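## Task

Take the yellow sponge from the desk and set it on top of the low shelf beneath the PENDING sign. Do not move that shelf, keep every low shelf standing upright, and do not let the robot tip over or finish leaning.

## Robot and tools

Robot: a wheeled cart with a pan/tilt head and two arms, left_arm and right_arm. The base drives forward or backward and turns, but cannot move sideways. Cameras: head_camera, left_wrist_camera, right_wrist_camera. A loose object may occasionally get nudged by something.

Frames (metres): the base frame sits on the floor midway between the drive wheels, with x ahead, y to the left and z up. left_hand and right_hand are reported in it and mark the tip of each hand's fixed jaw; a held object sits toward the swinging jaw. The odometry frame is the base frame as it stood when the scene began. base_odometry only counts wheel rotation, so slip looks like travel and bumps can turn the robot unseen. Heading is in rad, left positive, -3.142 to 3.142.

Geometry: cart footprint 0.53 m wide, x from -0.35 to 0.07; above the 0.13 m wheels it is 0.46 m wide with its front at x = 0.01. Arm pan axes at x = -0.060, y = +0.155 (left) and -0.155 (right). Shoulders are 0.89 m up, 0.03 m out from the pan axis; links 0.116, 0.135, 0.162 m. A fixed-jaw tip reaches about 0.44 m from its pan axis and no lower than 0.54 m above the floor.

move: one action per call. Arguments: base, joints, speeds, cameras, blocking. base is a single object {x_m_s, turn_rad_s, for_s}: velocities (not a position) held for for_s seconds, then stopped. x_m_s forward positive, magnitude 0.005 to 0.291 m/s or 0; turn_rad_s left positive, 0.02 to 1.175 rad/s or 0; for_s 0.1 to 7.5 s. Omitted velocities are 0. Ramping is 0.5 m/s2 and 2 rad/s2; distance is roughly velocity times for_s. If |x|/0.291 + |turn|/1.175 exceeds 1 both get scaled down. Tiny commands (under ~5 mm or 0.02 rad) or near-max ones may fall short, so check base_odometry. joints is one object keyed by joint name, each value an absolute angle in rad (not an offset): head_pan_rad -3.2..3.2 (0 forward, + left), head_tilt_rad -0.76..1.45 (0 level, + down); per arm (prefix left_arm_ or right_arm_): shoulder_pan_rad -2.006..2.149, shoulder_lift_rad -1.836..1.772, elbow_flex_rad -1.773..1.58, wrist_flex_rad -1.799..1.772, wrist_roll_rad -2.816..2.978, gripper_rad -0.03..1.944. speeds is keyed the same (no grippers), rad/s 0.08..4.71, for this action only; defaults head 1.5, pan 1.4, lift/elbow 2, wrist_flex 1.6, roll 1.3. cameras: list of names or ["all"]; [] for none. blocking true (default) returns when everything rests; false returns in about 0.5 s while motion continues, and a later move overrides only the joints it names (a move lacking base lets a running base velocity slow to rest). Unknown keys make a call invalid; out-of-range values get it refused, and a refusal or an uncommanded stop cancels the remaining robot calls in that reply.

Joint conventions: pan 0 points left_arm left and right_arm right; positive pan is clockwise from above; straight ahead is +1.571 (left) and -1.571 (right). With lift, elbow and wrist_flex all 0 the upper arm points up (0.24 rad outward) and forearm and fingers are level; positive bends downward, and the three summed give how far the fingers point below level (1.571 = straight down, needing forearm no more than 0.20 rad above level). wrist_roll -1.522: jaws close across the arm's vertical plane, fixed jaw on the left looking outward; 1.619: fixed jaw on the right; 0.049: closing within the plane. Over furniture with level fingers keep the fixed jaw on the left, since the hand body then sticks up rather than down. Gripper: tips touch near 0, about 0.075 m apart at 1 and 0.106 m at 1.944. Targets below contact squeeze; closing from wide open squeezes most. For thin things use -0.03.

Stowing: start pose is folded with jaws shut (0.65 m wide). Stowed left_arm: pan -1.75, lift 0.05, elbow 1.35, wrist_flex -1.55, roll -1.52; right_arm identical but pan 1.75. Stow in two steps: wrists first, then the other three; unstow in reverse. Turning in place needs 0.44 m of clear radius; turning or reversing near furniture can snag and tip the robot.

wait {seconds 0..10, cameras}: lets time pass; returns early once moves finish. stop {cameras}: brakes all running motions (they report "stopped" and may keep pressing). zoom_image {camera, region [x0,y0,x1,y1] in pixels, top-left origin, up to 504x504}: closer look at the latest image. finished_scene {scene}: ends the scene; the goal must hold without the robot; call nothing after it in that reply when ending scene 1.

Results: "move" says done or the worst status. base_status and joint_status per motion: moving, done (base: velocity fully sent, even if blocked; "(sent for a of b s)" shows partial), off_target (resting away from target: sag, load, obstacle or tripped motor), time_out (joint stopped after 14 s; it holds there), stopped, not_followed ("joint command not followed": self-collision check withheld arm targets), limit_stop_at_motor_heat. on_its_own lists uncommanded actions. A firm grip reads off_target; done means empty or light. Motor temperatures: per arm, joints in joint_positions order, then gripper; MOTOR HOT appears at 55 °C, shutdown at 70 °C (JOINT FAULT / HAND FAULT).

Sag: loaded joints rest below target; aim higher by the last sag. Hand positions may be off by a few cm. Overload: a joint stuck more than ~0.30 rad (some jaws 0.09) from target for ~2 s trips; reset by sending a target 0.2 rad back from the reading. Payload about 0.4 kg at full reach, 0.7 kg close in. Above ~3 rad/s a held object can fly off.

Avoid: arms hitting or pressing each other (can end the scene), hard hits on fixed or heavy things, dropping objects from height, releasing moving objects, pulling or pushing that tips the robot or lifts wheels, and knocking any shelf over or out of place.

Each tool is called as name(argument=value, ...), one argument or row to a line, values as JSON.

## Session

move(
  joints={"head_pan_rad":0,"head_tilt_rad":0.4},
  cameras=["head_camera","left_wrist_camera","right_wrist_camera"],
)

move(
  joints={"head_pan_rad":-0.95,"head_tilt_rad":0.3},
  cameras=["head_camera"],
)

move(
  joints={"head_pan_rad":-1.9,"head_tilt_rad":0.3},
  cameras=["head_camera"],
)

move(
  joints={"head_pan_rad":-2.8,"head_tilt_rad":0.3},
  cameras=["head_camera"],
)

move(
  joints={"head_pan_rad":2.6,"head_tilt_rad":0.3},
  cameras=["head_camera"],
)

move(
  joints={"head_pan_rad":1.7,"head_tilt_rad":0.3},
  cameras=["head_camera"],
)

move(
  joints={"head_pan_rad":0.85,"head_tilt_rad":0.3},
  cameras=["head_camera"],
)

Scene clock: 1.07 s.
Motor temperatures (°C): left_arm=[30 30 29 30 30 31] | right_arm=[29 27 26 27 29 27]
move: done
base_odometry: x=+0.000 y=+0.000 heading=+0.000
base_status: not commanded
joint_positions: head_pan_rad=+0.000 head_tilt_rad=+0.393 left_arm_shoulder_pan_rad=+0.002 left_arm_shoulder_lift_rad=-1.688 left_arm_elbow_flex_rad=+1.459 left_arm_wrist_flex_rad=+0.984 left_arm_wrist_roll_rad=-0.001 left_arm_gripper_rad=+0.000 right_arm_shoulder_pan_rad=+0.004 right_arm_shoulder_lift_rad=-1.732 right_arm_elbow_flex_rad=+1.485 right_arm_wrist_flex_rad=+1.015 right_arm_wrist_roll_rad=+0.000 right_arm_gripper_rad=+0.000
joint_status: all done
left_hand: x=-0.0597 y=+0.3120 z=+0.8286 quat_wxyz=(+0.397, -0.918, +0.023, +0.009) (m; base frame)
right_hand: x=-0.0607 y=-0.3093 z=+0.8243 quat_wxyz=(+0.009, +0.024, +0.920, -0.391) (m; base frame)
pictures: head_camera, left_wrist_camera, right_wrist_camera
Images, in order (width x height): head_camera 644x476, left_wrist_camera 644x476, right_wrist_camera 644x476.

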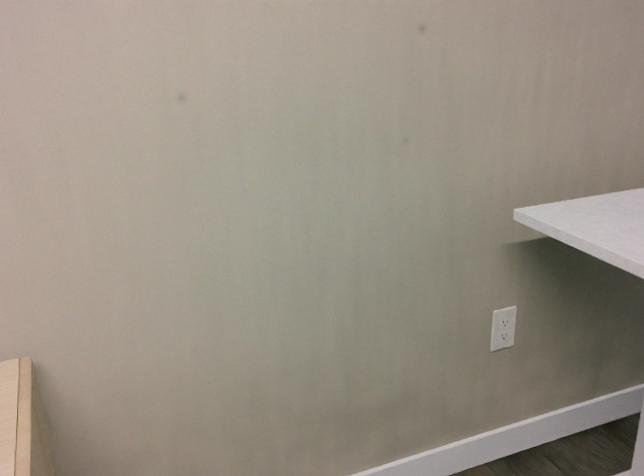

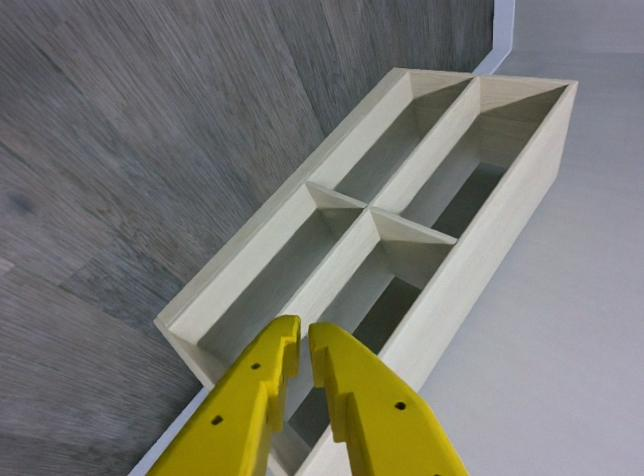

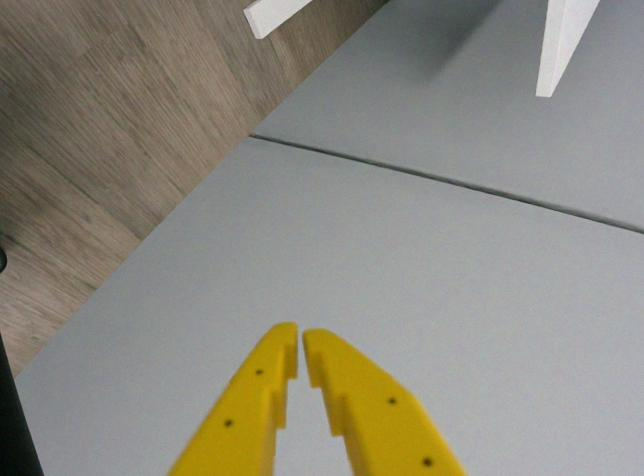

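Scene clock: 2.50 s.
move: done
base_odometry: x=+0.000 y=+0.000 heading=+0.000
base_status: not commanded
joint_positions: head_pan_rad=-0.940 head_tilt_rad=+0.313 left_arm_shoulder_pan_rad=+0.002 left_arm_shoulder_lift_rad=-1.688 left_arm_elbow_flex_rad=+1.459 left_arm_wrist_flex_rad=+0.984 left_arm_wrist_roll_rad=-0.001 left_arm_gripper_rad=+0.000 right_arm_shoulder_pan_rad=+0.004 right_arm_shoulder_lift_rad=-1.732 right_arm_elbow_flex_rad=+1.485 right_arm_wrist_flex_rad=+1.015 right_arm_wrist_roll_rad=+0.000 right_arm_gripper_rad=+0.000
joint_status: all done
left_hand: x=-0.0597 y=+0.3120 z=+0.8286 quat_wxyz=(+0.397, -0.918, +0.023, +0.009) (m; base frame)
right_hand: x=-0.0607 y=-0.3093 z=+0.8243 quat_wxyz=(+0.009, +0.024, +0.920, -0.391) (m; base frame)
pictures: head_camera
Images, in order (width x height): head_camera 644x476.

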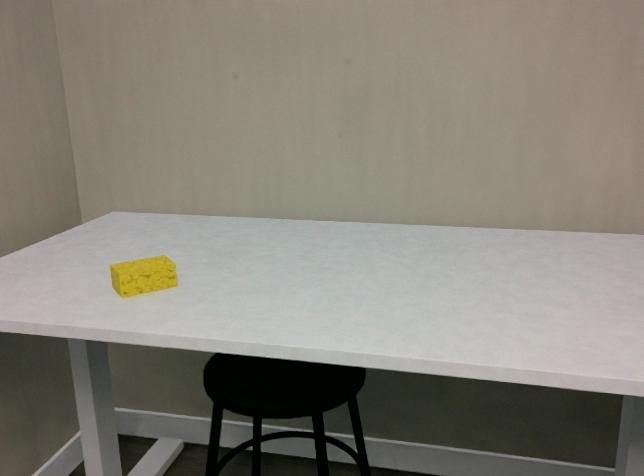

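Scene clock: 3.93 s.
move: done
base_odometry: x=+0.000 y=+0.000 heading=+0.000
base_status: not commanded
joint_positions: head_pan_rad=-1.891 head_tilt_rad=+0.313 left_arm_shoulder_pan_rad=+0.002 left_arm_shoulder_lift_rad=-1.688 left_arm_elbow_flex_rad=+1.459 left_arm_wrist_flex_rad=+0.984 left_arm_wrist_roll_rad=-0.001 left_arm_gripper_rad=+0.000 right_arm_shoulder_pan_rad=+0.004 right_arm_shoulder_lift_rad=-1.732 right_arm_elbow_flex_rad=+1.485 right_arm_wrist_flex_rad=+1.015 right_arm_wrist_roll_rad=+0.000 right_arm_gripper_rad=+0.000
joint_status: all done
left_hand: x=-0.0597 y=+0.3120 z=+0.8286 quat_wxyz=(+0.397, -0.918, +0.023, +0.009) (m; base frame)
right_hand: x=-0.0607 y=-0.3093 z=+0.8243 quat_wxyz=(+0.009, +0.024, +0.920, -0.391) (m; base frame)
pictures: head_camera
Images, in order (width x height): head_camera 644x476.

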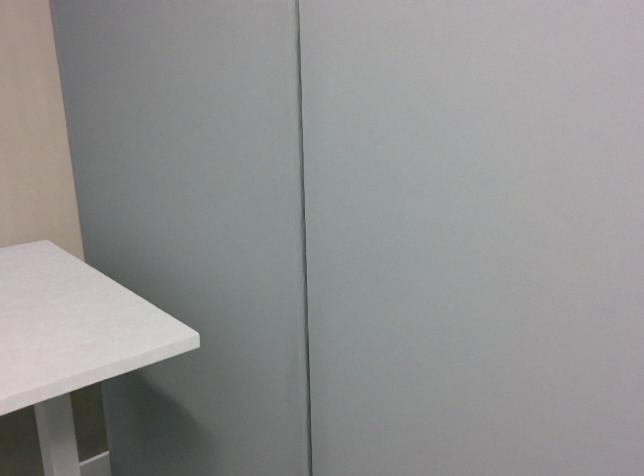

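Scene clock: 5.33 s.
move: done
base_odometry: x=+0.000 y=+0.000 heading=+0.000
base_status: not commanded
joint_positions: head_pan_rad=-2.790 head_tilt_rad=+0.313 left_arm_shoulder_pan_rad=+0.002 left_arm_shoulder_lift_rad=-1.688 left_arm_elbow_flex_rad=+1.459 left_arm_wrist_flex_rad=+0.984 left_arm_wrist_roll_rad=-0.001 left_arm_gripper_rad=+0.000 right_arm_shoulder_pan_rad=+0.004 right_arm_shoulder_lift_rad=-1.732 right_arm_elbow_flex_rad=+1.485 right_arm_wrist_flex_rad=+1.015 right_arm_wrist_roll_rad=+0.000 right_arm_gripper_rad=+0.000
joint_status: all done
left_hand: x=-0.0597 y=+0.3120 z=+0.8286 quat_wxyz=(+0.397, -0.918, +0.023, +0.009) (m; base frame)
right_hand: x=-0.0607 y=-0.3093 z=+0.8243 quat_wxyz=(+0.009, +0.024, +0.920, -0.391) (m; base frame)
pictures: head_camera
Images, in order (width x height): head_camera 644x476.

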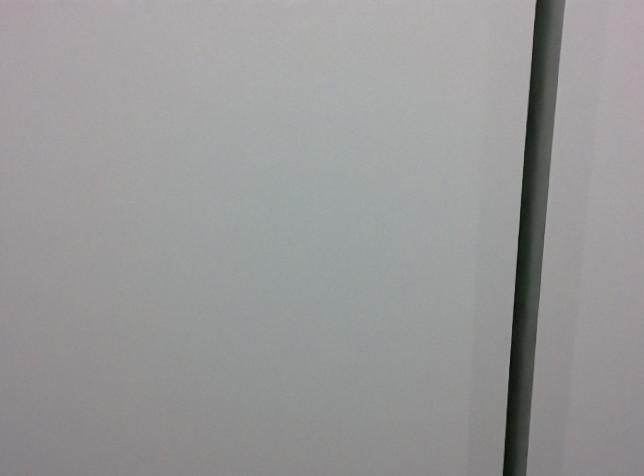

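Scene clock: 9.73 s.
move: done
base_odometry: x=+0.000 y=+0.000 heading=+0.000
base_status: not commanded
joint_positions: head_pan_rad=+2.589 head_tilt_rad=+0.313 left_arm_shoulder_pan_rad=+0.002 left_arm_shoulder_lift_rad=-1.688 left_arm_elbow_flex_rad=+1.459 left_arm_wrist_flex_rad=+0.984 left_arm_wrist_roll_rad=-0.001 left_arm_gripper_rad=+0.000 right_arm_shoulder_pan_rad=+0.004 right_arm_shoulder_lift_rad=-1.732 right_arm_elbow_flex_rad=+1.485 right_arm_wrist_flex_rad=+1.015 right_arm_wrist_roll_rad=+0.000 right_arm_gripper_rad=+0.000
joint_status: all done
left_hand: x=-0.0597 y=+0.3120 z=+0.8286 quat_wxyz=(+0.397, -0.918, +0.023, +0.009) (m; base frame)
right_hand: x=-0.0607 y=-0.3093 z=+0.8243 quat_wxyz=(+0.009, +0.024, +0.920, -0.391) (m; base frame)
pictures: head_camera
Images, in order (width x height): head_camera 644x476.

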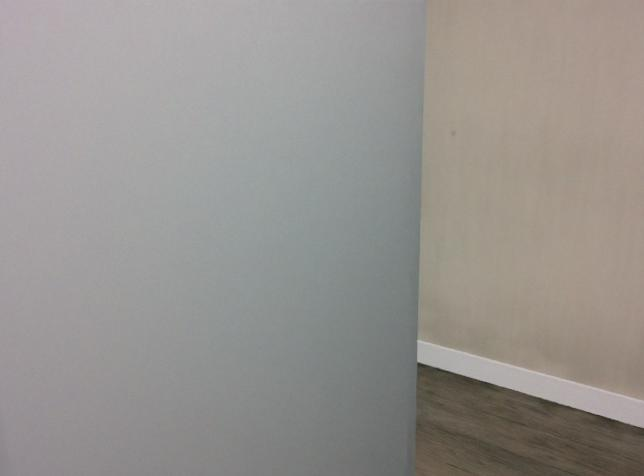

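Scene clock: 11.13 s.
move: done
base_odometry: x=+0.000 y=+0.000 heading=+0.000
base_status: not commanded
joint_positions: head_pan_rad=+1.709 head_tilt_rad=+0.313 left_arm_shoulder_pan_rad=+0.002 left_arm_shoulder_lift_rad=-1.688 left_arm_elbow_flex_rad=+1.459 left_arm_wrist_flex_rad=+0.984 left_arm_wrist_roll_rad=-0.001 left_arm_gripper_rad=+0.000 right_arm_shoulder_pan_rad=+0.004 right_arm_shoulder_lift_rad=-1.732 right_arm_elbow_flex_rad=+1.485 right_arm_wrist_flex_rad=+1.015 right_arm_wrist_roll_rad=+0.000 right_arm_gripper_rad=+0.000
joint_status: all done
left_hand: x=-0.0597 y=+0.3120 z=+0.8286 quat_wxyz=(+0.397, -0.918, +0.023, +0.009) (m; base frame)
right_hand: x=-0.0607 y=-0.3093 z=+0.8243 quat_wxyz=(+0.009, +0.024, +0.920, -0.391) (m; base frame)
pictures: head_camera
Images, in order (width x height): head_camera 644x476.

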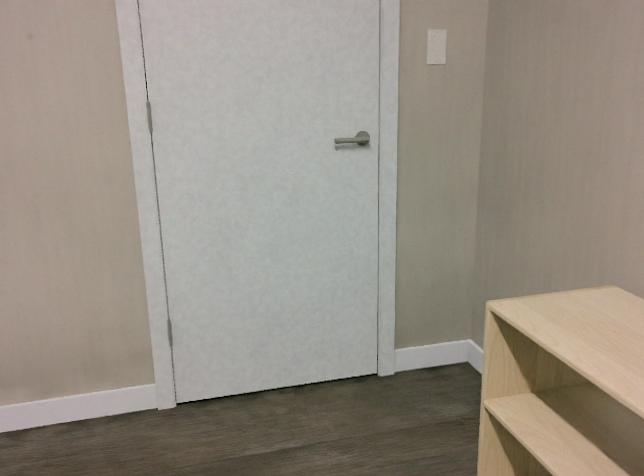

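Scene clock: 12.50 s.
move: done
base_odometry: x=+0.000 y=+0.000 heading=+0.000
base_status: not commanded
joint_positions: head_pan_rad=+0.859 head_tilt_rad=+0.313 left_arm_shoulder_pan_rad=+0.002 left_arm_shoulder_lift_rad=-1.688 left_arm_elbow_flex_rad=+1.459 left_arm_wrist_flex_rad=+0.984 left_arm_wrist_roll_rad=-0.001 left_arm_gripper_rad=+0.000 right_arm_shoulder_pan_rad=+0.004 right_arm_shoulder_lift_rad=-1.732 right_arm_elbow_flex_rad=+1.485 right_arm_wrist_flex_rad=+1.015 right_arm_wrist_roll_rad=+0.000 right_arm_gripper_rad=+0.000
joint_status: all done
left_hand: x=-0.0597 y=+0.3120 z=+0.8286 quat_wxyz=(+0.397, -0.918, +0.023, +0.009) (m; base frame)
right_hand: x=-0.0607 y=-0.3093 z=+0.8243 quat_wxyz=(+0.009, +0.024, +0.920, -0.391) (m; base frame)
pictures: head_camera
Images, in order (width x height): head_camera 644x476.

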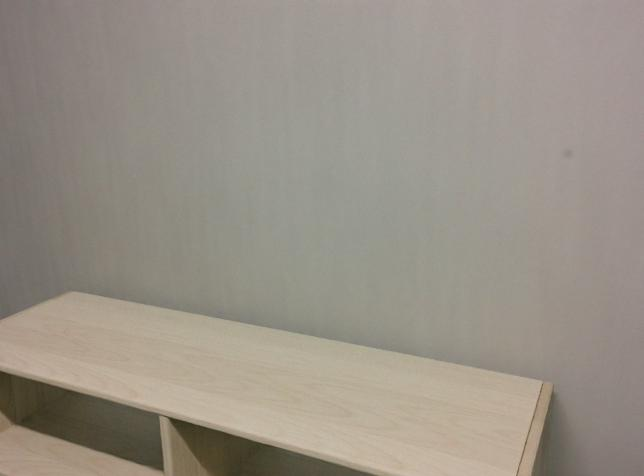

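move(
  base={"turn_rad_s":-0.4,"for_s":1.25},
  joints={"head_pan_rad":0.95,"head_tilt_rad":-0.35},
  cameras=["head_camera"],
)

move(
  base={"x_m_s":0.2,"for_s":2.0},
  joints={"head_pan_rad":-0.3,"head_tilt_rad":0.65},
  cameras=["head_camera"],
)

Scene clock: 47.27 s.
move: done
base_odometry: x=+0.000 y=+0.000 heading=-0.508
base_status: done (sent for 1.27 of 1.27 s)
joint_positions: head_pan_rad=+0.939 head_tilt_rad=-0.341 left_arm_shoulder_pan_rad=-0.004 left_arm_shoulder_lift_rad=-1.688 left_arm_elbow_flex_rad=+1.459 left_arm_wrist_flex_rad=+0.984 left_arm_wrist_roll_rad=-0.001 left_arm_gripper_rad=+0.000 right_arm_shoulder_pan_rad=+0.003 right_arm_shoulder_lift_rad=-1.732 right_arm_elbow_flex_rad=+1.485 right_arm_wrist_flex_rad=+1.015 right_arm_wrist_roll_rad=+0.000 right_arm_gripper_rad=+0.000
joint_status: all done
left_hand: x=-0.0607 y=+0.3120 z=+0.8286 quat_wxyz=(+0.397, -0.918, +0.021, +0.011) (m; base frame)
right_hand: x=-0.0604 y=-0.3093 z=+0.8243 quat_wxyz=(+0.009, +0.024, +0.920, -0.391) (m; base frame)
pictures: head_camera
Images, in order (width x height): head_camera 644x476.

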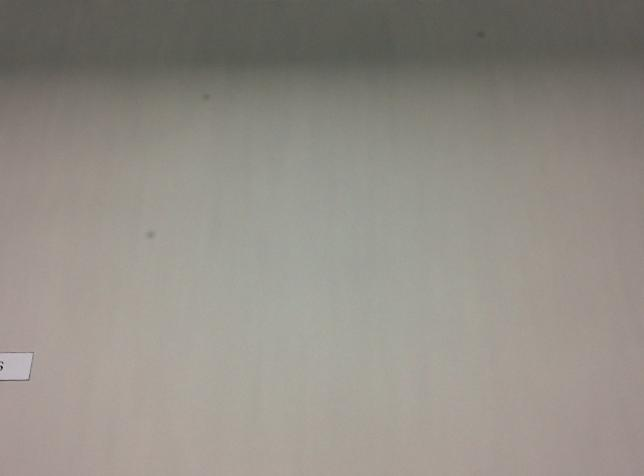

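Scene clock: 50.27 s.
move: done
base_odometry: x=+0.349 y=-0.195 heading=-0.508
base_status: done (sent for 2 of 2 s)
joint_positions: head_pan_rad=-0.292 head_tilt_rad=+0.644 left_arm_shoulder_pan_rad=-0.001 left_arm_shoulder_lift_rad=-1.688 left_arm_elbow_flex_rad=+1.459 left_arm_wrist_flex_rad=+0.984 left_arm_wrist_roll_rad=-0.001 left_arm_gripper_rad=+0.000 right_arm_shoulder_pan_rad=+0.000 right_arm_shoulder_lift_rad=-1.732 right_arm_elbow_flex_rad=+1.485 right_arm_wrist_flex_rad=+1.015 right_arm_wrist_roll_rad=+0.000 right_arm_gripper_rad=+0.000
joint_status: all done
left_hand: x=-0.0602 y=+0.3120 z=+0.8286 quat_wxyz=(+0.397, -0.918, +0.022, +0.010) (m; base frame)
right_hand: x=-0.0599 y=-0.3093 z=+0.8243 quat_wxyz=(+0.010, +0.022, +0.920, -0.391) (m; base frame)
pictures: head_camera
Images, in order (width x height): head_camera 644x476.

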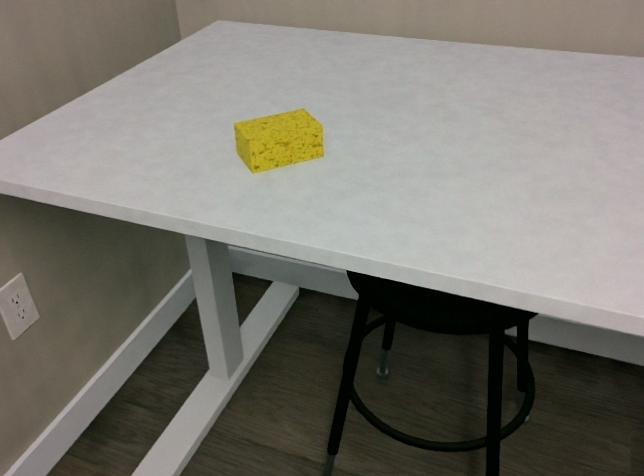

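move(
  base={"turn_rad_s":0.2,"for_s":0.74},
  joints={"head_pan_rad":1.6,"head_tilt_rad":-0.3,"left_arm_shoulder_lift_rad":-1.2,"left_arm_elbow_flex_rad":1.0,"left_arm_wrist_flex_rad":0.3,"left_arm_wrist_roll_rad":-1.9,"left_arm_gripper_rad":1.944},
  cameras=["head_camera"],
)

move(
  base={"x_m_s":0.2,"for_s":2.09},
  joints={"head_pan_rad":0,"head_tilt_rad":0.9},
)

move(
  base={"turn_rad_s":-0.4,"for_s":1.92},
  cameras=["head_camera"],
)

Scene clock: 129.03 s.
move: done
base_odometry: x=+0.350 y=-0.195 heading=-0.360
base_status: done (sent for 0.73 of 0.73 s)
joint_positions: head_pan_rad=+1.589 head_tilt_rad=-0.290 left_arm_shoulder_pan_rad=-0.001 left_arm_shoulder_lift_rad=-1.207 left_arm_elbow_flex_rad=+1.039 left_arm_wrist_flex_rad=+0.315 left_arm_wrist_roll_rad=-1.895 left_arm_gripper_rad=+1.927 right_arm_shoulder_pan_rad=+0.003 right_arm_shoulder_lift_rad=-1.732 right_arm_elbow_flex_rad=+1.485 right_arm_wrist_flex_rad=+1.015 right_arm_wrist_roll_rad=+0.000 right_arm_gripper_rad=+0.000
joint_status: all done
left_hand: x=-0.0676 y=+0.3815 z=+0.9670 quat_wxyz=(+0.368, -0.427, +0.625, +0.540) (m; base frame)
right_hand: x=-0.0604 y=-0.3093 z=+0.8243 quat_wxyz=(+0.009, +0.024, +0.920, -0.391) (m; base frame)
pictures: head_camera
Images, in order (width x height): head_camera 644x476.

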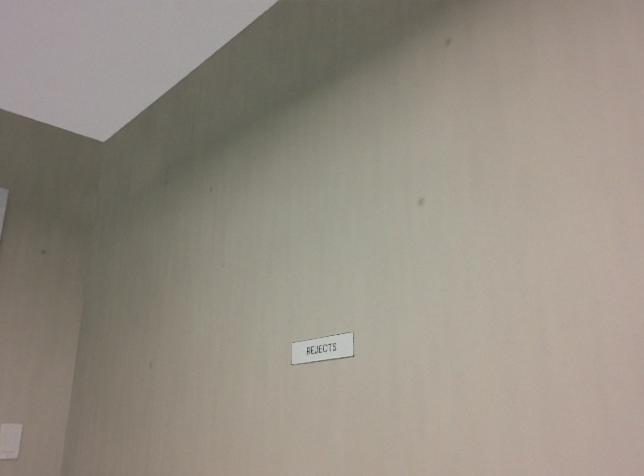

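Scene clock: 132.13 s.
move: done
base_odometry: x=+0.743 y=-0.342 heading=-0.359
base_status: done (sent for 2.1 of 2.1 s)
joint_positions: head_pan_rad=+0.009 head_tilt_rad=+0.894 left_arm_shoulder_pan_rad=-0.004 left_arm_shoulder_lift_rad=-1.207 left_arm_elbow_flex_rad=+1.039 left_arm_wrist_flex_rad=+0.315 left_arm_wrist_roll_rad=-1.895 left_arm_gripper_rad=+1.927 right_arm_shoulder_pan_rad=+0.000 right_arm_shoulder_lift_rad=-1.732 right_arm_elbow_flex_rad=+1.485 right_arm_wrist_flex_rad=+1.015 right_arm_wrist_roll_rad=+0.000 right_arm_gripper_rad=+0.000
joint_status: all done
left_hand: x=-0.0683 y=+0.3815 z=+0.9670 quat_wxyz=(+0.367, -0.428, +0.624, +0.540) (m; base frame)
right_hand: x=-0.0599 y=-0.3093 z=+0.8243 quat_wxyz=(+0.010, +0.022, +0.920, -0.391) (m; base frame)
pictures: none

Scene clock: 134.70 s.
move: done
base_odometry: x=+0.742 y=-0.342 heading=-1.134
base_status: done (sent for 1.93 of 1.93 s)
joint_positions: head_pan_rad=+0.009 head_tilt_rad=+0.894 left_arm_shoulder_pan_rad=-0.001 left_arm_shoulder_lift_rad=-1.207 left_arm_elbow_flex_rad=+1.039 left_arm_wrist_flex_rad=+0.315 left_arm_wrist_roll_rad=-1.895 left_arm_gripper_rad=+1.927 right_arm_shoulder_pan_rad=+0.004 right_arm_shoulder_lift_rad=-1.732 right_arm_elbow_flex_rad=+1.485 right_arm_wrist_flex_rad=+1.015 right_arm_wrist_roll_rad=+0.000 right_arm_gripper_rad=+0.000
joint_status: not commanded
left_hand: x=-0.0676 y=+0.3815 z=+0.9670 quat_wxyz=(+0.368, -0.427, +0.625, +0.540) (m; base frame)
right_hand: x=-0.0607 y=-0.3093 z=+0.8243 quat_wxyz=(+0.009, +0.024, +0.920, -0.391) (m; base frame)
pictures: head_camera
Images, in order (width x height): head_camera 644x476.

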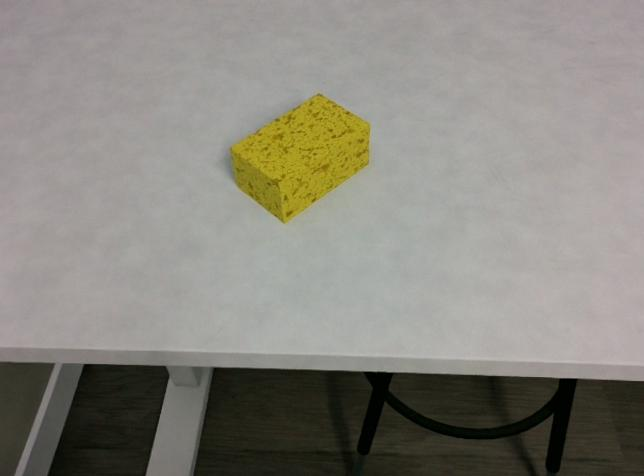

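move(
  base={"turn_rad_s":-0.2,"for_s":1.0},
  joints={"left_arm_shoulder_pan_rad":1.52},
)

move(
  base={"x_m_s":0.12,"for_s":1.5},
)

move(
  joints={"left_arm_shoulder_lift_rad":0.2,"left_arm_elbow_flex_rad":-0.5,"left_arm_wrist_flex_rad":1.05},
)

move(
  joints={"left_arm_shoulder_lift_rad":0.58,"left_arm_elbow_flex_rad":-0.76,"left_arm_wrist_flex_rad":1.046},
  cameras=["head_camera","left_wrist_camera"],
)

Scene clock: 167.57 s.
move: done
base_odometry: x=+0.742 y=-0.342 heading=-1.333
base_status: done (sent for 1 of 1 s)
joint_positions: head_pan_rad=+0.009 head_tilt_rad=+0.894 left_arm_shoulder_pan_rad=+1.511 left_arm_shoulder_lift_rad=-1.207 left_arm_elbow_flex_rad=+1.039 left_arm_wrist_flex_rad=+0.315 left_arm_wrist_roll_rad=-1.895 left_arm_gripper_rad=+1.927 right_arm_shoulder_pan_rad=+0.003 right_arm_shoulder_lift_rad=-1.732 right_arm_elbow_flex_rad=+1.485 right_arm_wrist_flex_rad=+1.015 right_arm_wrist_roll_rad=+0.000 right_arm_gripper_rad=+0.000
joint_status: all done
left_hand: x=+0.1657 y=+0.1758 z=+0.9670 quat_wxyz=(+0.638, +0.118, +0.748, +0.140) (m; base frame)
right_hand: x=-0.0604 y=-0.3093 z=+0.8243 quat_wxyz=(+0.009, +0.024, +0.920, -0.391) (m; base frame)
pictures: none

Scene clock: 169.97 s.
move: done
base_odometry: x=+0.785 y=-0.518 heading=-1.335
base_status: done (sent for 1.5 of 1.5 s)
joint_positions: head_pan_rad=+0.009 head_tilt_rad=+0.894 left_arm_shoulder_pan_rad=+1.513 left_arm_shoulder_lift_rad=-1.207 left_arm_elbow_flex_rad=+1.039 left_arm_wrist_flex_rad=+0.315 left_arm_wrist_roll_rad=-1.895 left_arm_gripper_rad=+1.927 right_arm_shoulder_pan_rad=+0.004 right_arm_shoulder_lift_rad=-1.732 right_arm_elbow_flex_rad=+1.485 right_arm_wrist_flex_rad=+1.015 right_arm_wrist_roll_rad=+0.000 right_arm_gripper_rad=+0.000
joint_status: not commanded
left_hand: x=+0.1657 y=+0.1754 z=+0.9670 quat_wxyz=(+0.638, +0.119, +0.748, +0.140) (m; base frame)
right_hand: x=-0.0607 y=-0.3093 z=+0.8243 quat_wxyz=(+0.009, +0.024, +0.920, -0.391) (m; base frame)
pictures: none

Scene clock: 171.67 s.
move: done
base_odometry: x=+0.785 y=-0.518 heading=-1.335
base_status: not commanded
joint_positions: head_pan_rad=+0.009 head_tilt_rad=+0.894 left_arm_shoulder_pan_rad=+1.513 left_arm_shoulder_lift_rad=+0.208 left_arm_elbow_flex_rad=-0.464 left_arm_wrist_flex_rad=+1.048 left_arm_wrist_roll_rad=-1.895 left_arm_gripper_rad=+1.927 right_arm_shoulder_pan_rad=+0.004 right_arm_shoulder_lift_rad=-1.732 right_arm_elbow_flex_rad=+1.485 right_arm_wrist_flex_rad=+1.015 right_arm_wrist_roll_rad=+0.000 right_arm_gripper_rad=+0.000
joint_status: all done
left_hand: x=+0.2639 y=+0.1811 z=+0.9253 quat_wxyz=(+0.371, +0.145, +0.914, +0.081) (m; base frame)
right_hand: x=-0.0607 y=-0.3093 z=+0.8243 quat_wxyz=(+0.009, +0.024, +0.920, -0.391) (m; base frame)
pictures: none

Scene clock: 172.73 s.
move: done
base_odometry: x=+0.785 y=-0.518 heading=-1.335
base_status: not commanded
joint_positions: head_pan_rad=+0.009 head_tilt_rad=+0.894 left_arm_shoulder_pan_rad=+1.513 left_arm_shoulder_lift_rad=+0.593 left_arm_elbow_flex_rad=-0.724 left_arm_wrist_flex_rad=+1.048 left_arm_wrist_roll_rad=-1.895 left_arm_gripper_rad=+1.927 right_arm_shoulder_pan_rad=+0.004 right_arm_shoulder_lift_rad=-1.732 right_arm_elbow_flex_rad=+1.485 right_arm_wrist_flex_rad=+1.015 right_arm_wrist_roll_rad=+0.000 right_arm_gripper_rad=+0.000
joint_status: all done
left_hand: x=+0.2883 y=+0.1826 z=+0.8687 quat_wxyz=(+0.314, +0.149, +0.935, +0.069) (m; base frame)
right_hand: x=-0.0607 y=-0.3093 z=+0.8243 quat_wxyz=(+0.009, +0.024, +0.920, -0.391) (m; base frame)
pictures: head_camera, left_wrist_camera
Images, in order (width x height): head_camera 644x476, left_wrist_camera 644x476.

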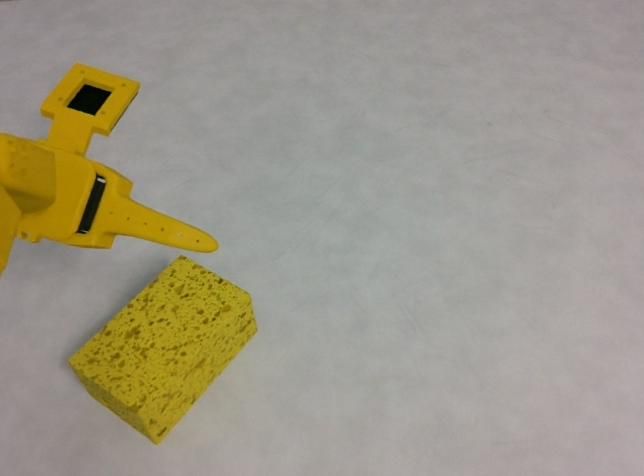

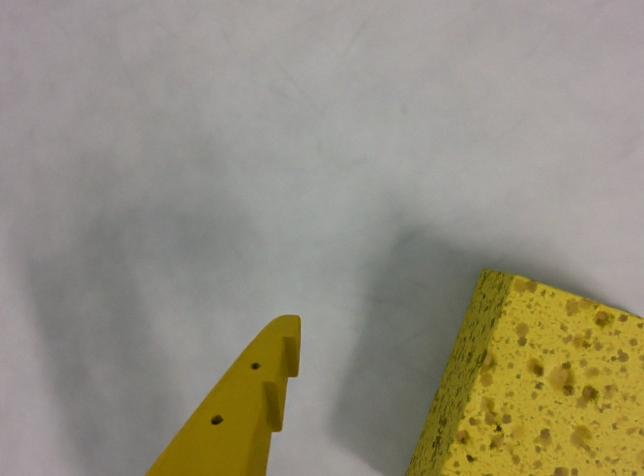

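move(
  base={"x_m_s":-0.08,"for_s":0.5},
  joints={"left_arm_shoulder_pan_rad":1.55,"left_arm_shoulder_lift_rad":0.3,"left_arm_elbow_flex_rad":-0.38,"left_arm_wrist_flex_rad":1.462,"left_arm_wrist_roll_rad":-2.18},
  cameras=["head_camera","left_wrist_camera"],
)

Scene clock: 191.60 s.
move: done
base_odometry: x=+0.775 y=-0.478 heading=-1.336
base_status: done (sent for 0.5 of 0.5 s)
joint_positions: head_pan_rad=+0.009 head_tilt_rad=+0.894 left_arm_shoulder_pan_rad=+1.549 left_arm_shoulder_lift_rad=+0.355 left_arm_elbow_flex_rad=-0.377 left_arm_wrist_flex_rad=+1.456 left_arm_wrist_roll_rad=-2.176 left_arm_gripper_rad=+1.927 right_arm_shoulder_pan_rad=-0.002 right_arm_shoulder_lift_rad=-1.732 right_arm_elbow_flex_rad=+1.485 right_arm_wrist_flex_rad=+1.015 right_arm_wrist_roll_rad=+0.000 right_arm_gripper_rad=+0.000
joint_status: all done
left_hand: x=+0.1968 y=+0.1667 z=+0.8396 quat_wxyz=(+0.064, +0.310, +0.948, +0.023) (m; base frame)
right_hand: x=-0.0597 y=-0.3093 z=+0.8243 quat_wxyz=(+0.010, +0.021, +0.920, -0.390) (m; base frame)
pictures: head_camera, left_wrist_camera
Images, in order (width x height): head_camera 644x476, left_wrist_camera 644x476.

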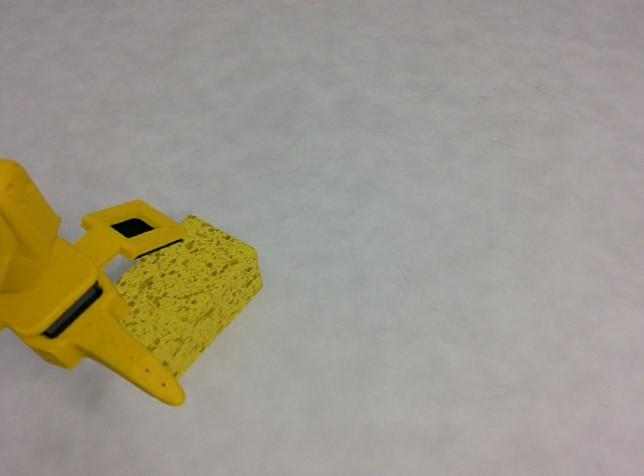

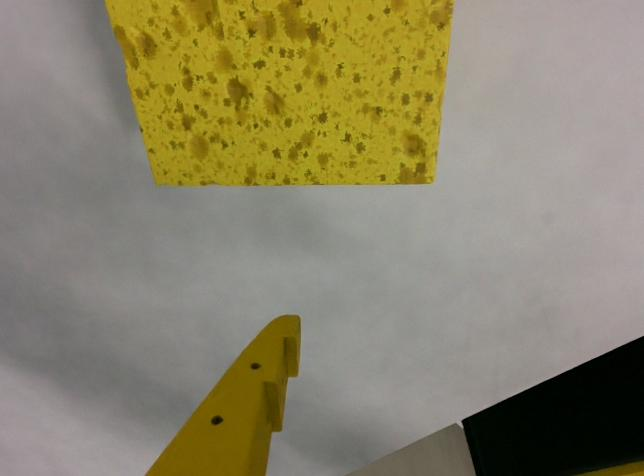

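move(
  joints={"left_arm_shoulder_pan_rad":1.427,"left_arm_shoulder_lift_rad":0.28,"left_arm_elbow_flex_rad":0.04,"left_arm_wrist_flex_rad":0.939,"left_arm_wrist_roll_rad":-2.31},
)

move(
  base={"x_m_s":0.08,"for_s":0.5},
  cameras=["head_camera","left_wrist_camera"],
)

Scene clock: 218.03 s.
move: done
base_odometry: x=+0.775 y=-0.478 heading=-1.336
base_status: not commanded
joint_positions: head_pan_rad=+0.009 head_tilt_rad=+0.894 left_arm_shoulder_pan_rad=+1.431 left_arm_shoulder_lift_rad=+0.332 left_arm_elbow_flex_rad=+0.040 left_arm_wrist_flex_rad=+0.947 left_arm_wrist_roll_rad=-2.306 left_arm_gripper_rad=+1.927 right_arm_shoulder_pan_rad=-0.002 right_arm_shoulder_lift_rad=-1.732 right_arm_elbow_flex_rad=+1.485 right_arm_wrist_flex_rad=+1.015 right_arm_wrist_roll_rad=+0.000 right_arm_gripper_rad=+0.000
joint_status: all done
left_hand: x=+0.2030 y=+0.1975 z=+0.7929 quat_wxyz=(+0.112, +0.314, +0.941, +0.056) (m; base frame)
right_hand: x=-0.0597 y=-0.3093 z=+0.8243 quat_wxyz=(+0.010, +0.021, +0.920, -0.390) (m; base frame)
pictures: none

Scene clock: 219.37 s.
move: done
base_odometry: x=+0.785 y=-0.518 heading=-1.333
base_status: done (sent for 0.5 of 0.5 s)
joint_positions: head_pan_rad=+0.009 head_tilt_rad=+0.894 left_arm_shoulder_pan_rad=+1.430 left_arm_shoulder_lift_rad=+0.330 left_arm_elbow_flex_rad=+0.040 left_arm_wrist_flex_rad=+0.945 left_arm_wrist_roll_rad=-2.306 left_arm_gripper_rad=+1.927 right_arm_shoulder_pan_rad=-0.002 right_arm_shoulder_lift_rad=-1.732 right_arm_elbow_flex_rad=+1.485 right_arm_wrist_flex_rad=+1.015 right_arm_wrist_roll_rad=+0.000 right_arm_gripper_rad=+0.000
joint_status: not commanded
left_hand: x=+0.2033 y=+0.1980 z=+0.7934 quat_wxyz=(+0.114, +0.314, +0.941, +0.057) (m; base frame)
right_hand: x=-0.0597 y=-0.3093 z=+0.8243 quat_wxyz=(+0.010, +0.021, +0.920, -0.390) (m; base frame)
pictures: head_camera, left_wrist_camera
Images, in order (width x height): head_camera 644x476, left_wrist_camera 644x476.

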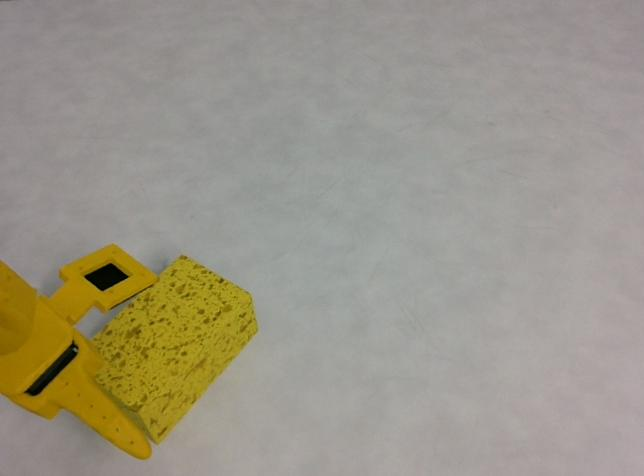

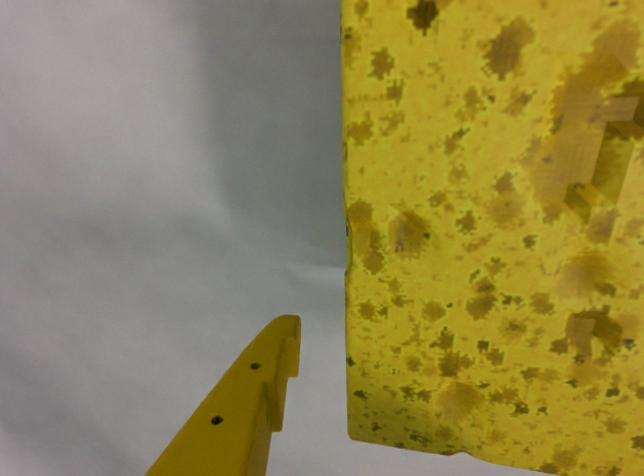

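move(
  joints={"left_arm_shoulder_pan_rad":1.55,"left_arm_shoulder_lift_rad":0.65,"left_arm_elbow_flex_rad":-0.516,"left_arm_wrist_flex_rad":1.148,"left_arm_wrist_roll_rad":-2.2},
  speeds={"left_arm_shoulder_pan_rad":0.16,"left_arm_shoulder_lift_rad":0.43,"left_arm_elbow_flex_rad":0.7,"left_arm_wrist_flex_rad":0.26,"left_arm_wrist_roll_rad":0.15},
  cameras=["head_camera","left_wrist_camera"],
)

Scene clock: 238.43 s.
move: done
base_odometry: x=+0.785 y=-0.518 heading=-1.333
base_status: not commanded
joint_positions: head_pan_rad=+0.009 head_tilt_rad=+0.894 left_arm_shoulder_pan_rad=+1.549 left_arm_shoulder_lift_rad=+0.660 left_arm_elbow_flex_rad=-0.483 left_arm_wrist_flex_rad=+1.143 left_arm_wrist_roll_rad=-2.205 left_arm_gripper_rad=+1.927 right_arm_shoulder_pan_rad=-0.002 right_arm_shoulder_lift_rad=-1.732 right_arm_elbow_flex_rad=+1.485 right_arm_wrist_flex_rad=+1.015 right_arm_wrist_roll_rad=+0.000 right_arm_gripper_rad=+0.000
joint_status: all done
left_hand: x=+0.2394 y=+0.1675 z=+0.7927 quat_wxyz=(+0.117, +0.322, +0.938, +0.043) (m; base frame)
right_hand: x=-0.0597 y=-0.3093 z=+0.8243 quat_wxyz=(+0.010, +0.021, +0.920, -0.390) (m; base frame)
pictures: head_camera, left_wrist_camera
Images, in order (width x height): head_camera 644x476, left_wrist_camera 644x476.

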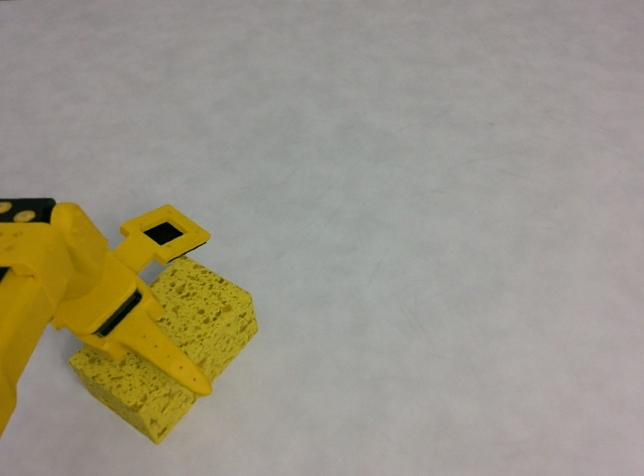

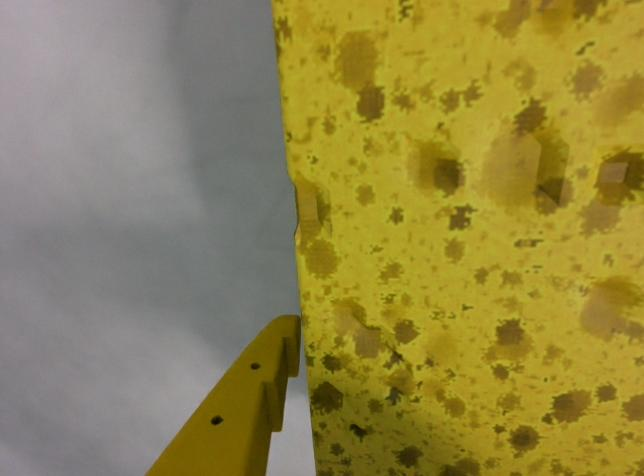

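move(
  joints={"left_arm_shoulder_lift_rad":0.71,"left_arm_wrist_flex_rad":1.1},
)

move(
  joints={"left_arm_gripper_rad":0.7},
)

move(
  joints={"left_arm_shoulder_lift_rad":0.3,"left_arm_elbow_flex_rad":-0.42,"left_arm_wrist_flex_rad":1.44,"left_arm_gripper_rad":0.8},
  speeds={"left_arm_shoulder_lift_rad":0.6,"left_arm_elbow_flex_rad":0.15,"left_arm_wrist_flex_rad":0.5},
  cameras=["head_camera","left_wrist_camera"],
)

Scene clock: 245.57 s.
move: done
base_odometry: x=+0.785 y=-0.518 heading=-1.333
base_status: not commanded
joint_positions: head_pan_rad=+0.009 head_tilt_rad=+0.894 left_arm_shoulder_pan_rad=+1.549 left_arm_shoulder_lift_rad=+0.722 left_arm_elbow_flex_rad=-0.484 left_arm_wrist_flex_rad=+1.108 left_arm_wrist_roll_rad=-2.205 left_arm_gripper_rad=+1.927 right_arm_shoulder_pan_rad=-0.002 right_arm_shoulder_lift_rad=-1.732 right_arm_elbow_flex_rad=+1.485 right_arm_wrist_flex_rad=+1.015 right_arm_wrist_roll_rad=+0.000 right_arm_gripper_rad=+0.000
joint_status: all done
left_hand: x=+0.2385 y=+0.1675 z=+0.7780 quat_wxyz=(+0.106, +0.323, +0.940, +0.039) (m; base frame)
right_hand: x=-0.0597 y=-0.3093 z=+0.8243 quat_wxyz=(+0.010, +0.021, +0.920, -0.390) (m; base frame)
pictures: none

Scene clock: 246.70 s.
move: off_target
base_odometry: x=+0.785 y=-0.518 heading=-1.333
base_status: not commanded
joint_positions: head_pan_rad=+0.009 head_tilt_rad=+0.894 left_arm_shoulder_pan_rad=+1.551 left_arm_shoulder_lift_rad=+0.711 left_arm_elbow_flex_rad=-0.501 left_arm_wrist_flex_rad=+1.108 left_arm_wrist_roll_rad=-2.205 left_arm_gripper_rad=+0.956 right_arm_shoulder_pan_rad=+0.001 right_arm_shoulder_lift_rad=-1.732 right_arm_elbow_flex_rad=+1.485 right_arm_wrist_flex_rad=+1.015 right_arm_wrist_roll_rad=+0.000 right_arm_gripper_rad=+0.000
joint_status: left_arm_gripper_rad off_target (ended at +0.956, target +0.700)
left_hand: x=+0.2428 y=+0.1671 z=+0.7838 quat_wxyz=(+0.119, +0.323, +0.938, +0.043) (m; base frame)
right_hand: x=-0.0602 y=-0.3093 z=+0.8243 quat_wxyz=(+0.009, +0.023, +0.920, -0.391) (m; base frame)
pictures: none

Scene clock: 247.97 s.
move: off_target
base_odometry: x=+0.785 y=-0.518 heading=-1.333
base_status: not commanded
joint_positions: head_pan_rad=+0.009 head_tilt_rad=+0.894 left_arm_shoulder_pan_rad=+1.545 left_arm_shoulder_lift_rad=+0.358 left_arm_elbow_flex_rad=-0.417 left_arm_wrist_flex_rad=+1.435 left_arm_wrist_roll_rad=-2.200 left_arm_gripper_rad=+0.956 right_arm_shoulder_pan_rad=+0.000 right_arm_shoulder_lift_rad=-1.732 right_arm_elbow_flex_rad=+1.485 right_arm_wrist_flex_rad=+1.015 right_arm_wrist_roll_rad=+0.000 right_arm_gripper_rad=+0.000
joint_status: left_arm_gripper_rad off_target (ended at +0.956, target +0.800); the others done
left_hand: x=+0.2059 y=+0.1680 z=+0.8462 quat_wxyz=(+0.091, +0.319, +0.943, +0.034) (m; base frame)
right_hand: x=-0.0599 y=-0.3093 z=+0.8243 quat_wxyz=(+0.010, +0.022, +0.920, -0.391) (m; base frame)
pictures: head_camera, left_wrist_camera
Images, in order (width x height): head_camera 644x476, left_wrist_camera 644x476.

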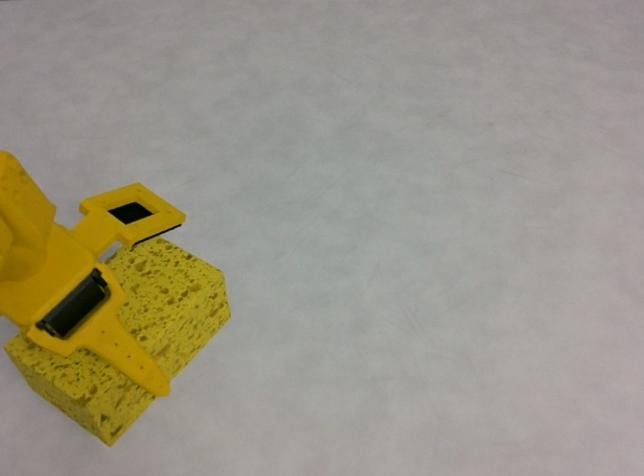

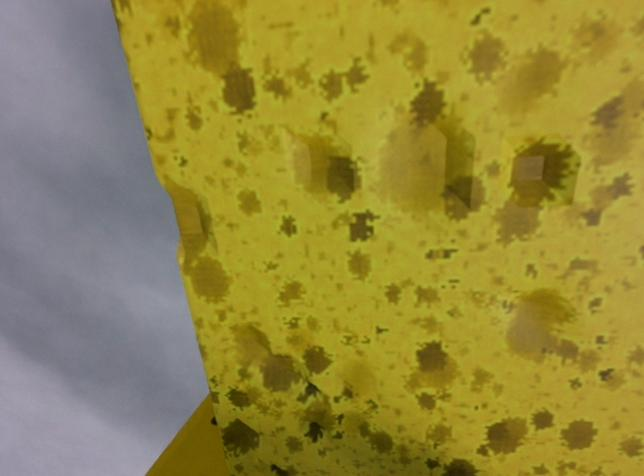

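move(
  base={"x_m_s":-0.2,"for_s":1.9},
  joints={"head_tilt_rad":0.6},
)

move(
  base={"turn_rad_s":-0.6,"for_s":4.0},
  cameras=["head_camera"],
)

Scene clock: 291.27 s.
move: done
base_odometry: x=+0.695 y=-0.148 heading=-1.330
base_status: done (sent for 1.9 of 1.9 s)
joint_positions: head_pan_rad=+0.009 head_tilt_rad=+0.613 left_arm_shoulder_pan_rad=+1.545 left_arm_shoulder_lift_rad=+0.358 left_arm_elbow_flex_rad=-0.417 left_arm_wrist_flex_rad=+1.435 left_arm_wrist_roll_rad=-2.200 left_arm_gripper_rad=+0.956 right_arm_shoulder_pan_rad=-0.002 right_arm_shoulder_lift_rad=-1.732 right_arm_elbow_flex_rad=+1.485 right_arm_wrist_flex_rad=+1.015 right_arm_wrist_roll_rad=+0.000 right_arm_gripper_rad=+0.000
joint_status: all done
left_hand: x=+0.2059 y=+0.1680 z=+0.8462 quat_wxyz=(+0.091, +0.319, +0.943, +0.034) (m; base frame)
right_hand: x=-0.0597 y=-0.3093 z=+0.8243 quat_wxyz=(+0.010, +0.021, +0.920, -0.390) (m; base frame)
pictures: none

Scene clock: 295.93 s.
move: done
base_odometry: x=+0.694 y=-0.147 heading=+2.550
base_status: done (sent for 4 of 4 s)
joint_positions: head_pan_rad=+0.009 head_tilt_rad=+0.613 left_arm_shoulder_pan_rad=+1.549 left_arm_shoulder_lift_rad=+0.358 left_arm_elbow_flex_rad=-0.417 left_arm_wrist_flex_rad=+1.435 left_arm_wrist_roll_rad=-2.200 left_arm_gripper_rad=+0.956 right_arm_shoulder_pan_rad=+0.004 right_arm_shoulder_lift_rad=-1.732 right_arm_elbow_flex_rad=+1.485 right_arm_wrist_flex_rad=+1.015 right_arm_wrist_roll_rad=+0.000 right_arm_gripper_rad=+0.000
joint_status: not commanded
left_hand: x=+0.2060 y=+0.1668 z=+0.8462 quat_wxyz=(+0.091, +0.321, +0.942, +0.033) (m; base frame)
right_hand: x=-0.0607 y=-0.3093 z=+0.8243 quat_wxyz=(+0.009, +0.024, +0.920, -0.391) (m; base frame)
pictures: head_camera
Images, in order (width x height): head_camera 644x476.

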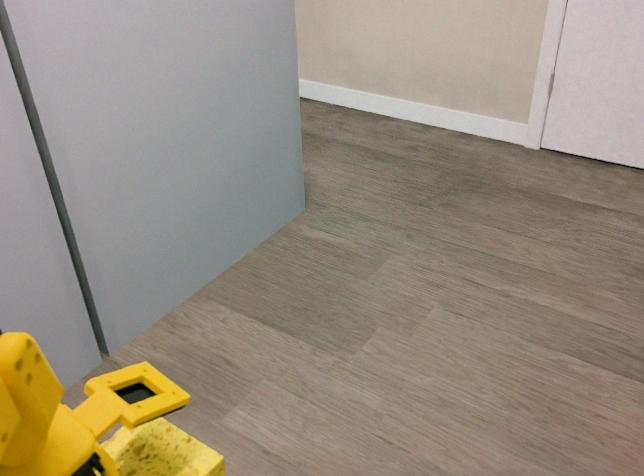

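move(
  base={"x_m_s":0.25,"for_s":3.1},
)

move(
  base={"turn_rad_s":-0.4,"for_s":1.2},
)

move(
  base={"x_m_s":0.25,"for_s":4.0},
  cameras=["head_camera"],
)

Scene clock: 315.33 s.
move: done
base_odometry: x=+0.051 y=+0.286 heading=+2.550
base_status: done (sent for 3.1 of 3.1 s)
joint_positions: head_pan_rad=+0.009 head_tilt_rad=+0.613 left_arm_shoulder_pan_rad=+1.549 left_arm_shoulder_lift_rad=+0.358 left_arm_elbow_flex_rad=-0.417 left_arm_wrist_flex_rad=+1.436 left_arm_wrist_roll_rad=-2.200 left_arm_gripper_rad=+0.956 right_arm_shoulder_pan_rad=+0.000 right_arm_shoulder_lift_rad=-1.732 right_arm_elbow_flex_rad=+1.485 right_arm_wrist_flex_rad=+1.015 right_arm_wrist_roll_rad=+0.000 right_arm_gripper_rad=+0.000
joint_status: not commanded
left_hand: x=+0.2058 y=+0.1668 z=+0.8461 quat_wxyz=(+0.091, +0.321, +0.942, +0.033) (m; base frame)
right_hand: x=-0.0599 y=-0.3093 z=+0.8243 quat_wxyz=(+0.010, +0.022, +0.920, -0.391) (m; base frame)
pictures: none

Scene clock: 317.10 s.
move: done
base_odometry: x=+0.052 y=+0.286 heading=+2.069
base_status: done (sent for 1.2 of 1.2 s)
joint_positions: head_pan_rad=+0.009 head_tilt_rad=+0.613 left_arm_shoulder_pan_rad=+1.553 left_arm_shoulder_lift_rad=+0.358 left_arm_elbow_flex_rad=-0.417 left_arm_wrist_flex_rad=+1.436 left_arm_wrist_roll_rad=-2.200 left_arm_gripper_rad=+0.956 right_arm_shoulder_pan_rad=+0.003 right_arm_shoulder_lift_rad=-1.732 right_arm_elbow_flex_rad=+1.485 right_arm_wrist_flex_rad=+1.015 right_arm_wrist_roll_rad=+0.000 right_arm_gripper_rad=+0.000
joint_status: not commanded
left_hand: x=+0.2058 y=+0.1660 z=+0.8461 quat_wxyz=(+0.091, +0.323, +0.942, +0.033) (m; base frame)
right_hand: x=-0.0604 y=-0.3093 z=+0.8243 quat_wxyz=(+0.009, +0.024, +0.920, -0.391) (m; base frame)
pictures: none

Scene clock: 322.27 s.
move: done
base_odometry: x=-0.426 y=+1.165 heading=+2.070
base_status: done (sent for 4 of 4 s)
joint_positions: head_pan_rad=+0.009 head_tilt_rad=+0.613 left_arm_shoulder_pan_rad=+1.553 left_arm_shoulder_lift_rad=+0.356 left_arm_elbow_flex_rad=-0.417 left_arm_wrist_flex_rad=+1.436 left_arm_wrist_roll_rad=-2.200 left_arm_gripper_rad=+0.956 right_arm_shoulder_pan_rad=-0.002 right_arm_shoulder_lift_rad=-1.732 right_arm_elbow_flex_rad=+1.485 right_arm_wrist_flex_rad=+1.015 right_arm_wrist_roll_rad=+0.000 right_arm_gripper_rad=+0.000
joint_status: not commanded
left_hand: x=+0.2059 y=+0.1660 z=+0.8465 quat_wxyz=(+0.091, +0.323, +0.942, +0.033) (m; base frame)
right_hand: x=-0.0597 y=-0.3093 z=+0.8243 quat_wxyz=(+0.010, +0.021, +0.920, -0.390) (m; base frame)
pictures: head_camera
Images, in order (width x height): head_camera 644x476.

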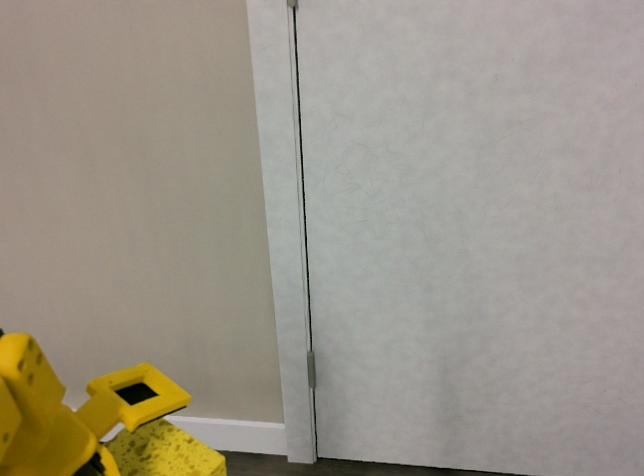

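move(
  joints={"head_pan_rad":1.3,"head_tilt_rad":0.75},
  speeds={"head_pan_rad":3},
  cameras=["head_camera"],
)

Scene clock: 328.43 s.
move: done
base_odometry: x=-0.426 y=+1.165 heading=+2.070
base_status: not commanded
joint_positions: head_pan_rad=+1.290 head_tilt_rad=+0.744 left_arm_shoulder_pan_rad=+1.553 left_arm_shoulder_lift_rad=+0.356 left_arm_elbow_flex_rad=-0.417 left_arm_wrist_flex_rad=+1.436 left_arm_wrist_roll_rad=-2.200 left_arm_gripper_rad=+0.956 right_arm_shoulder_pan_rad=-0.002 right_arm_shoulder_lift_rad=-1.732 right_arm_elbow_flex_rad=+1.485 right_arm_wrist_flex_rad=+1.015 right_arm_wrist_roll_rad=+0.000 right_arm_gripper_rad=+0.000
joint_status: all done
left_hand: x=+0.2059 y=+0.1660 z=+0.8465 quat_wxyz=(+0.091, +0.323, +0.942, +0.033) (m; base frame)
right_hand: x=-0.0597 y=-0.3093 z=+0.8243 quat_wxyz=(+0.010, +0.021, +0.920, -0.390) (m; base frame)
pictures: head_camera
Images, in order (width x height): head_camera 644x476.

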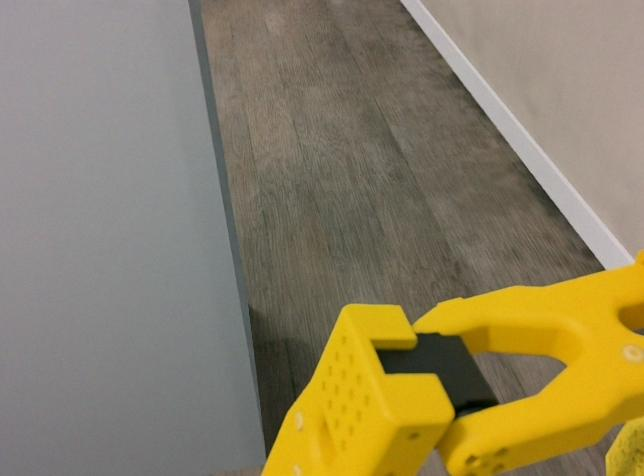

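move(
  base={"x_m_s":0.2,"for_s":2.25},
  joints={"head_pan_rad":0,"head_tilt_rad":0.5},
)

move(
  base={"turn_rad_s":0.5,"for_s":3.02},
  cameras=["head_camera"],
)

Scene clock: 348.07 s.
move: done
base_odometry: x=-0.644 y=+1.563 heading=+2.072
base_status: done (sent for 2.27 of 2.27 s)
joint_positions: head_pan_rad=+0.009 head_tilt_rad=+0.513 left_arm_shoulder_pan_rad=+1.553 left_arm_shoulder_lift_rad=+0.356 left_arm_elbow_flex_rad=-0.417 left_arm_wrist_flex_rad=+1.436 left_arm_wrist_roll_rad=-2.200 left_arm_gripper_rad=+0.956 right_arm_shoulder_pan_rad=+0.003 right_arm_shoulder_lift_rad=-1.732 right_arm_elbow_flex_rad=+1.485 right_arm_wrist_flex_rad=+1.015 right_arm_wrist_roll_rad=+0.000 right_arm_gripper_rad=+0.000
joint_status: all done
left_hand: x=+0.2059 y=+0.1660 z=+0.8465 quat_wxyz=(+0.091, +0.323, +0.942, +0.033) (m; base frame)
right_hand: x=-0.0604 y=-0.3093 z=+0.8243 quat_wxyz=(+0.009, +0.024, +0.920, -0.391) (m; base frame)
pictures: none

Scene clock: 351.73 s.
move: done
base_odometry: x=-0.643 y=+1.562 heading=-2.697
base_status: done (sent for 3.03 of 3.03 s)
joint_positions: head_pan_rad=+0.009 head_tilt_rad=+0.513 left_arm_shoulder_pan_rad=+1.546 left_arm_shoulder_lift_rad=+0.356 left_arm_elbow_flex_rad=-0.417 left_arm_wrist_flex_rad=+1.436 left_arm_wrist_roll_rad=-2.200 left_arm_gripper_rad=+0.956 right_arm_shoulder_pan_rad=-0.004 right_arm_shoulder_lift_rad=-1.732 right_arm_elbow_flex_rad=+1.485 right_arm_wrist_flex_rad=+1.015 right_arm_wrist_roll_rad=+0.000 right_arm_gripper_rad=+0.000
joint_status: not commanded
left_hand: x=+0.2058 y=+0.1676 z=+0.8465 quat_wxyz=(+0.091, +0.320, +0.943, +0.033) (m; base frame)
right_hand: x=-0.0595 y=-0.3093 z=+0.8243 quat_wxyz=(+0.010, +0.021, +0.920, -0.390) (m; base frame)
pictures: head_camera
Images, in order (width x height): head_camera 644x476.

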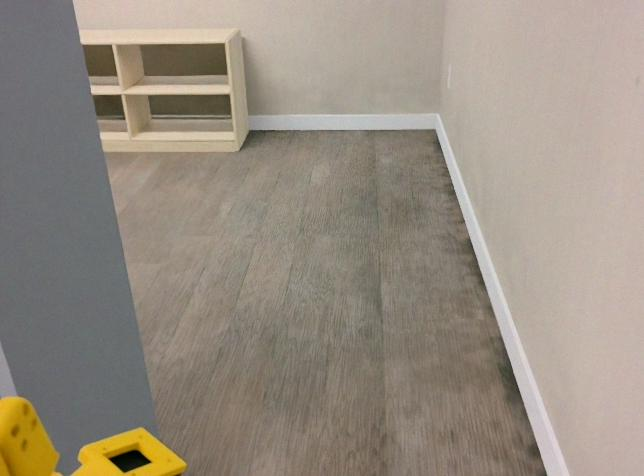

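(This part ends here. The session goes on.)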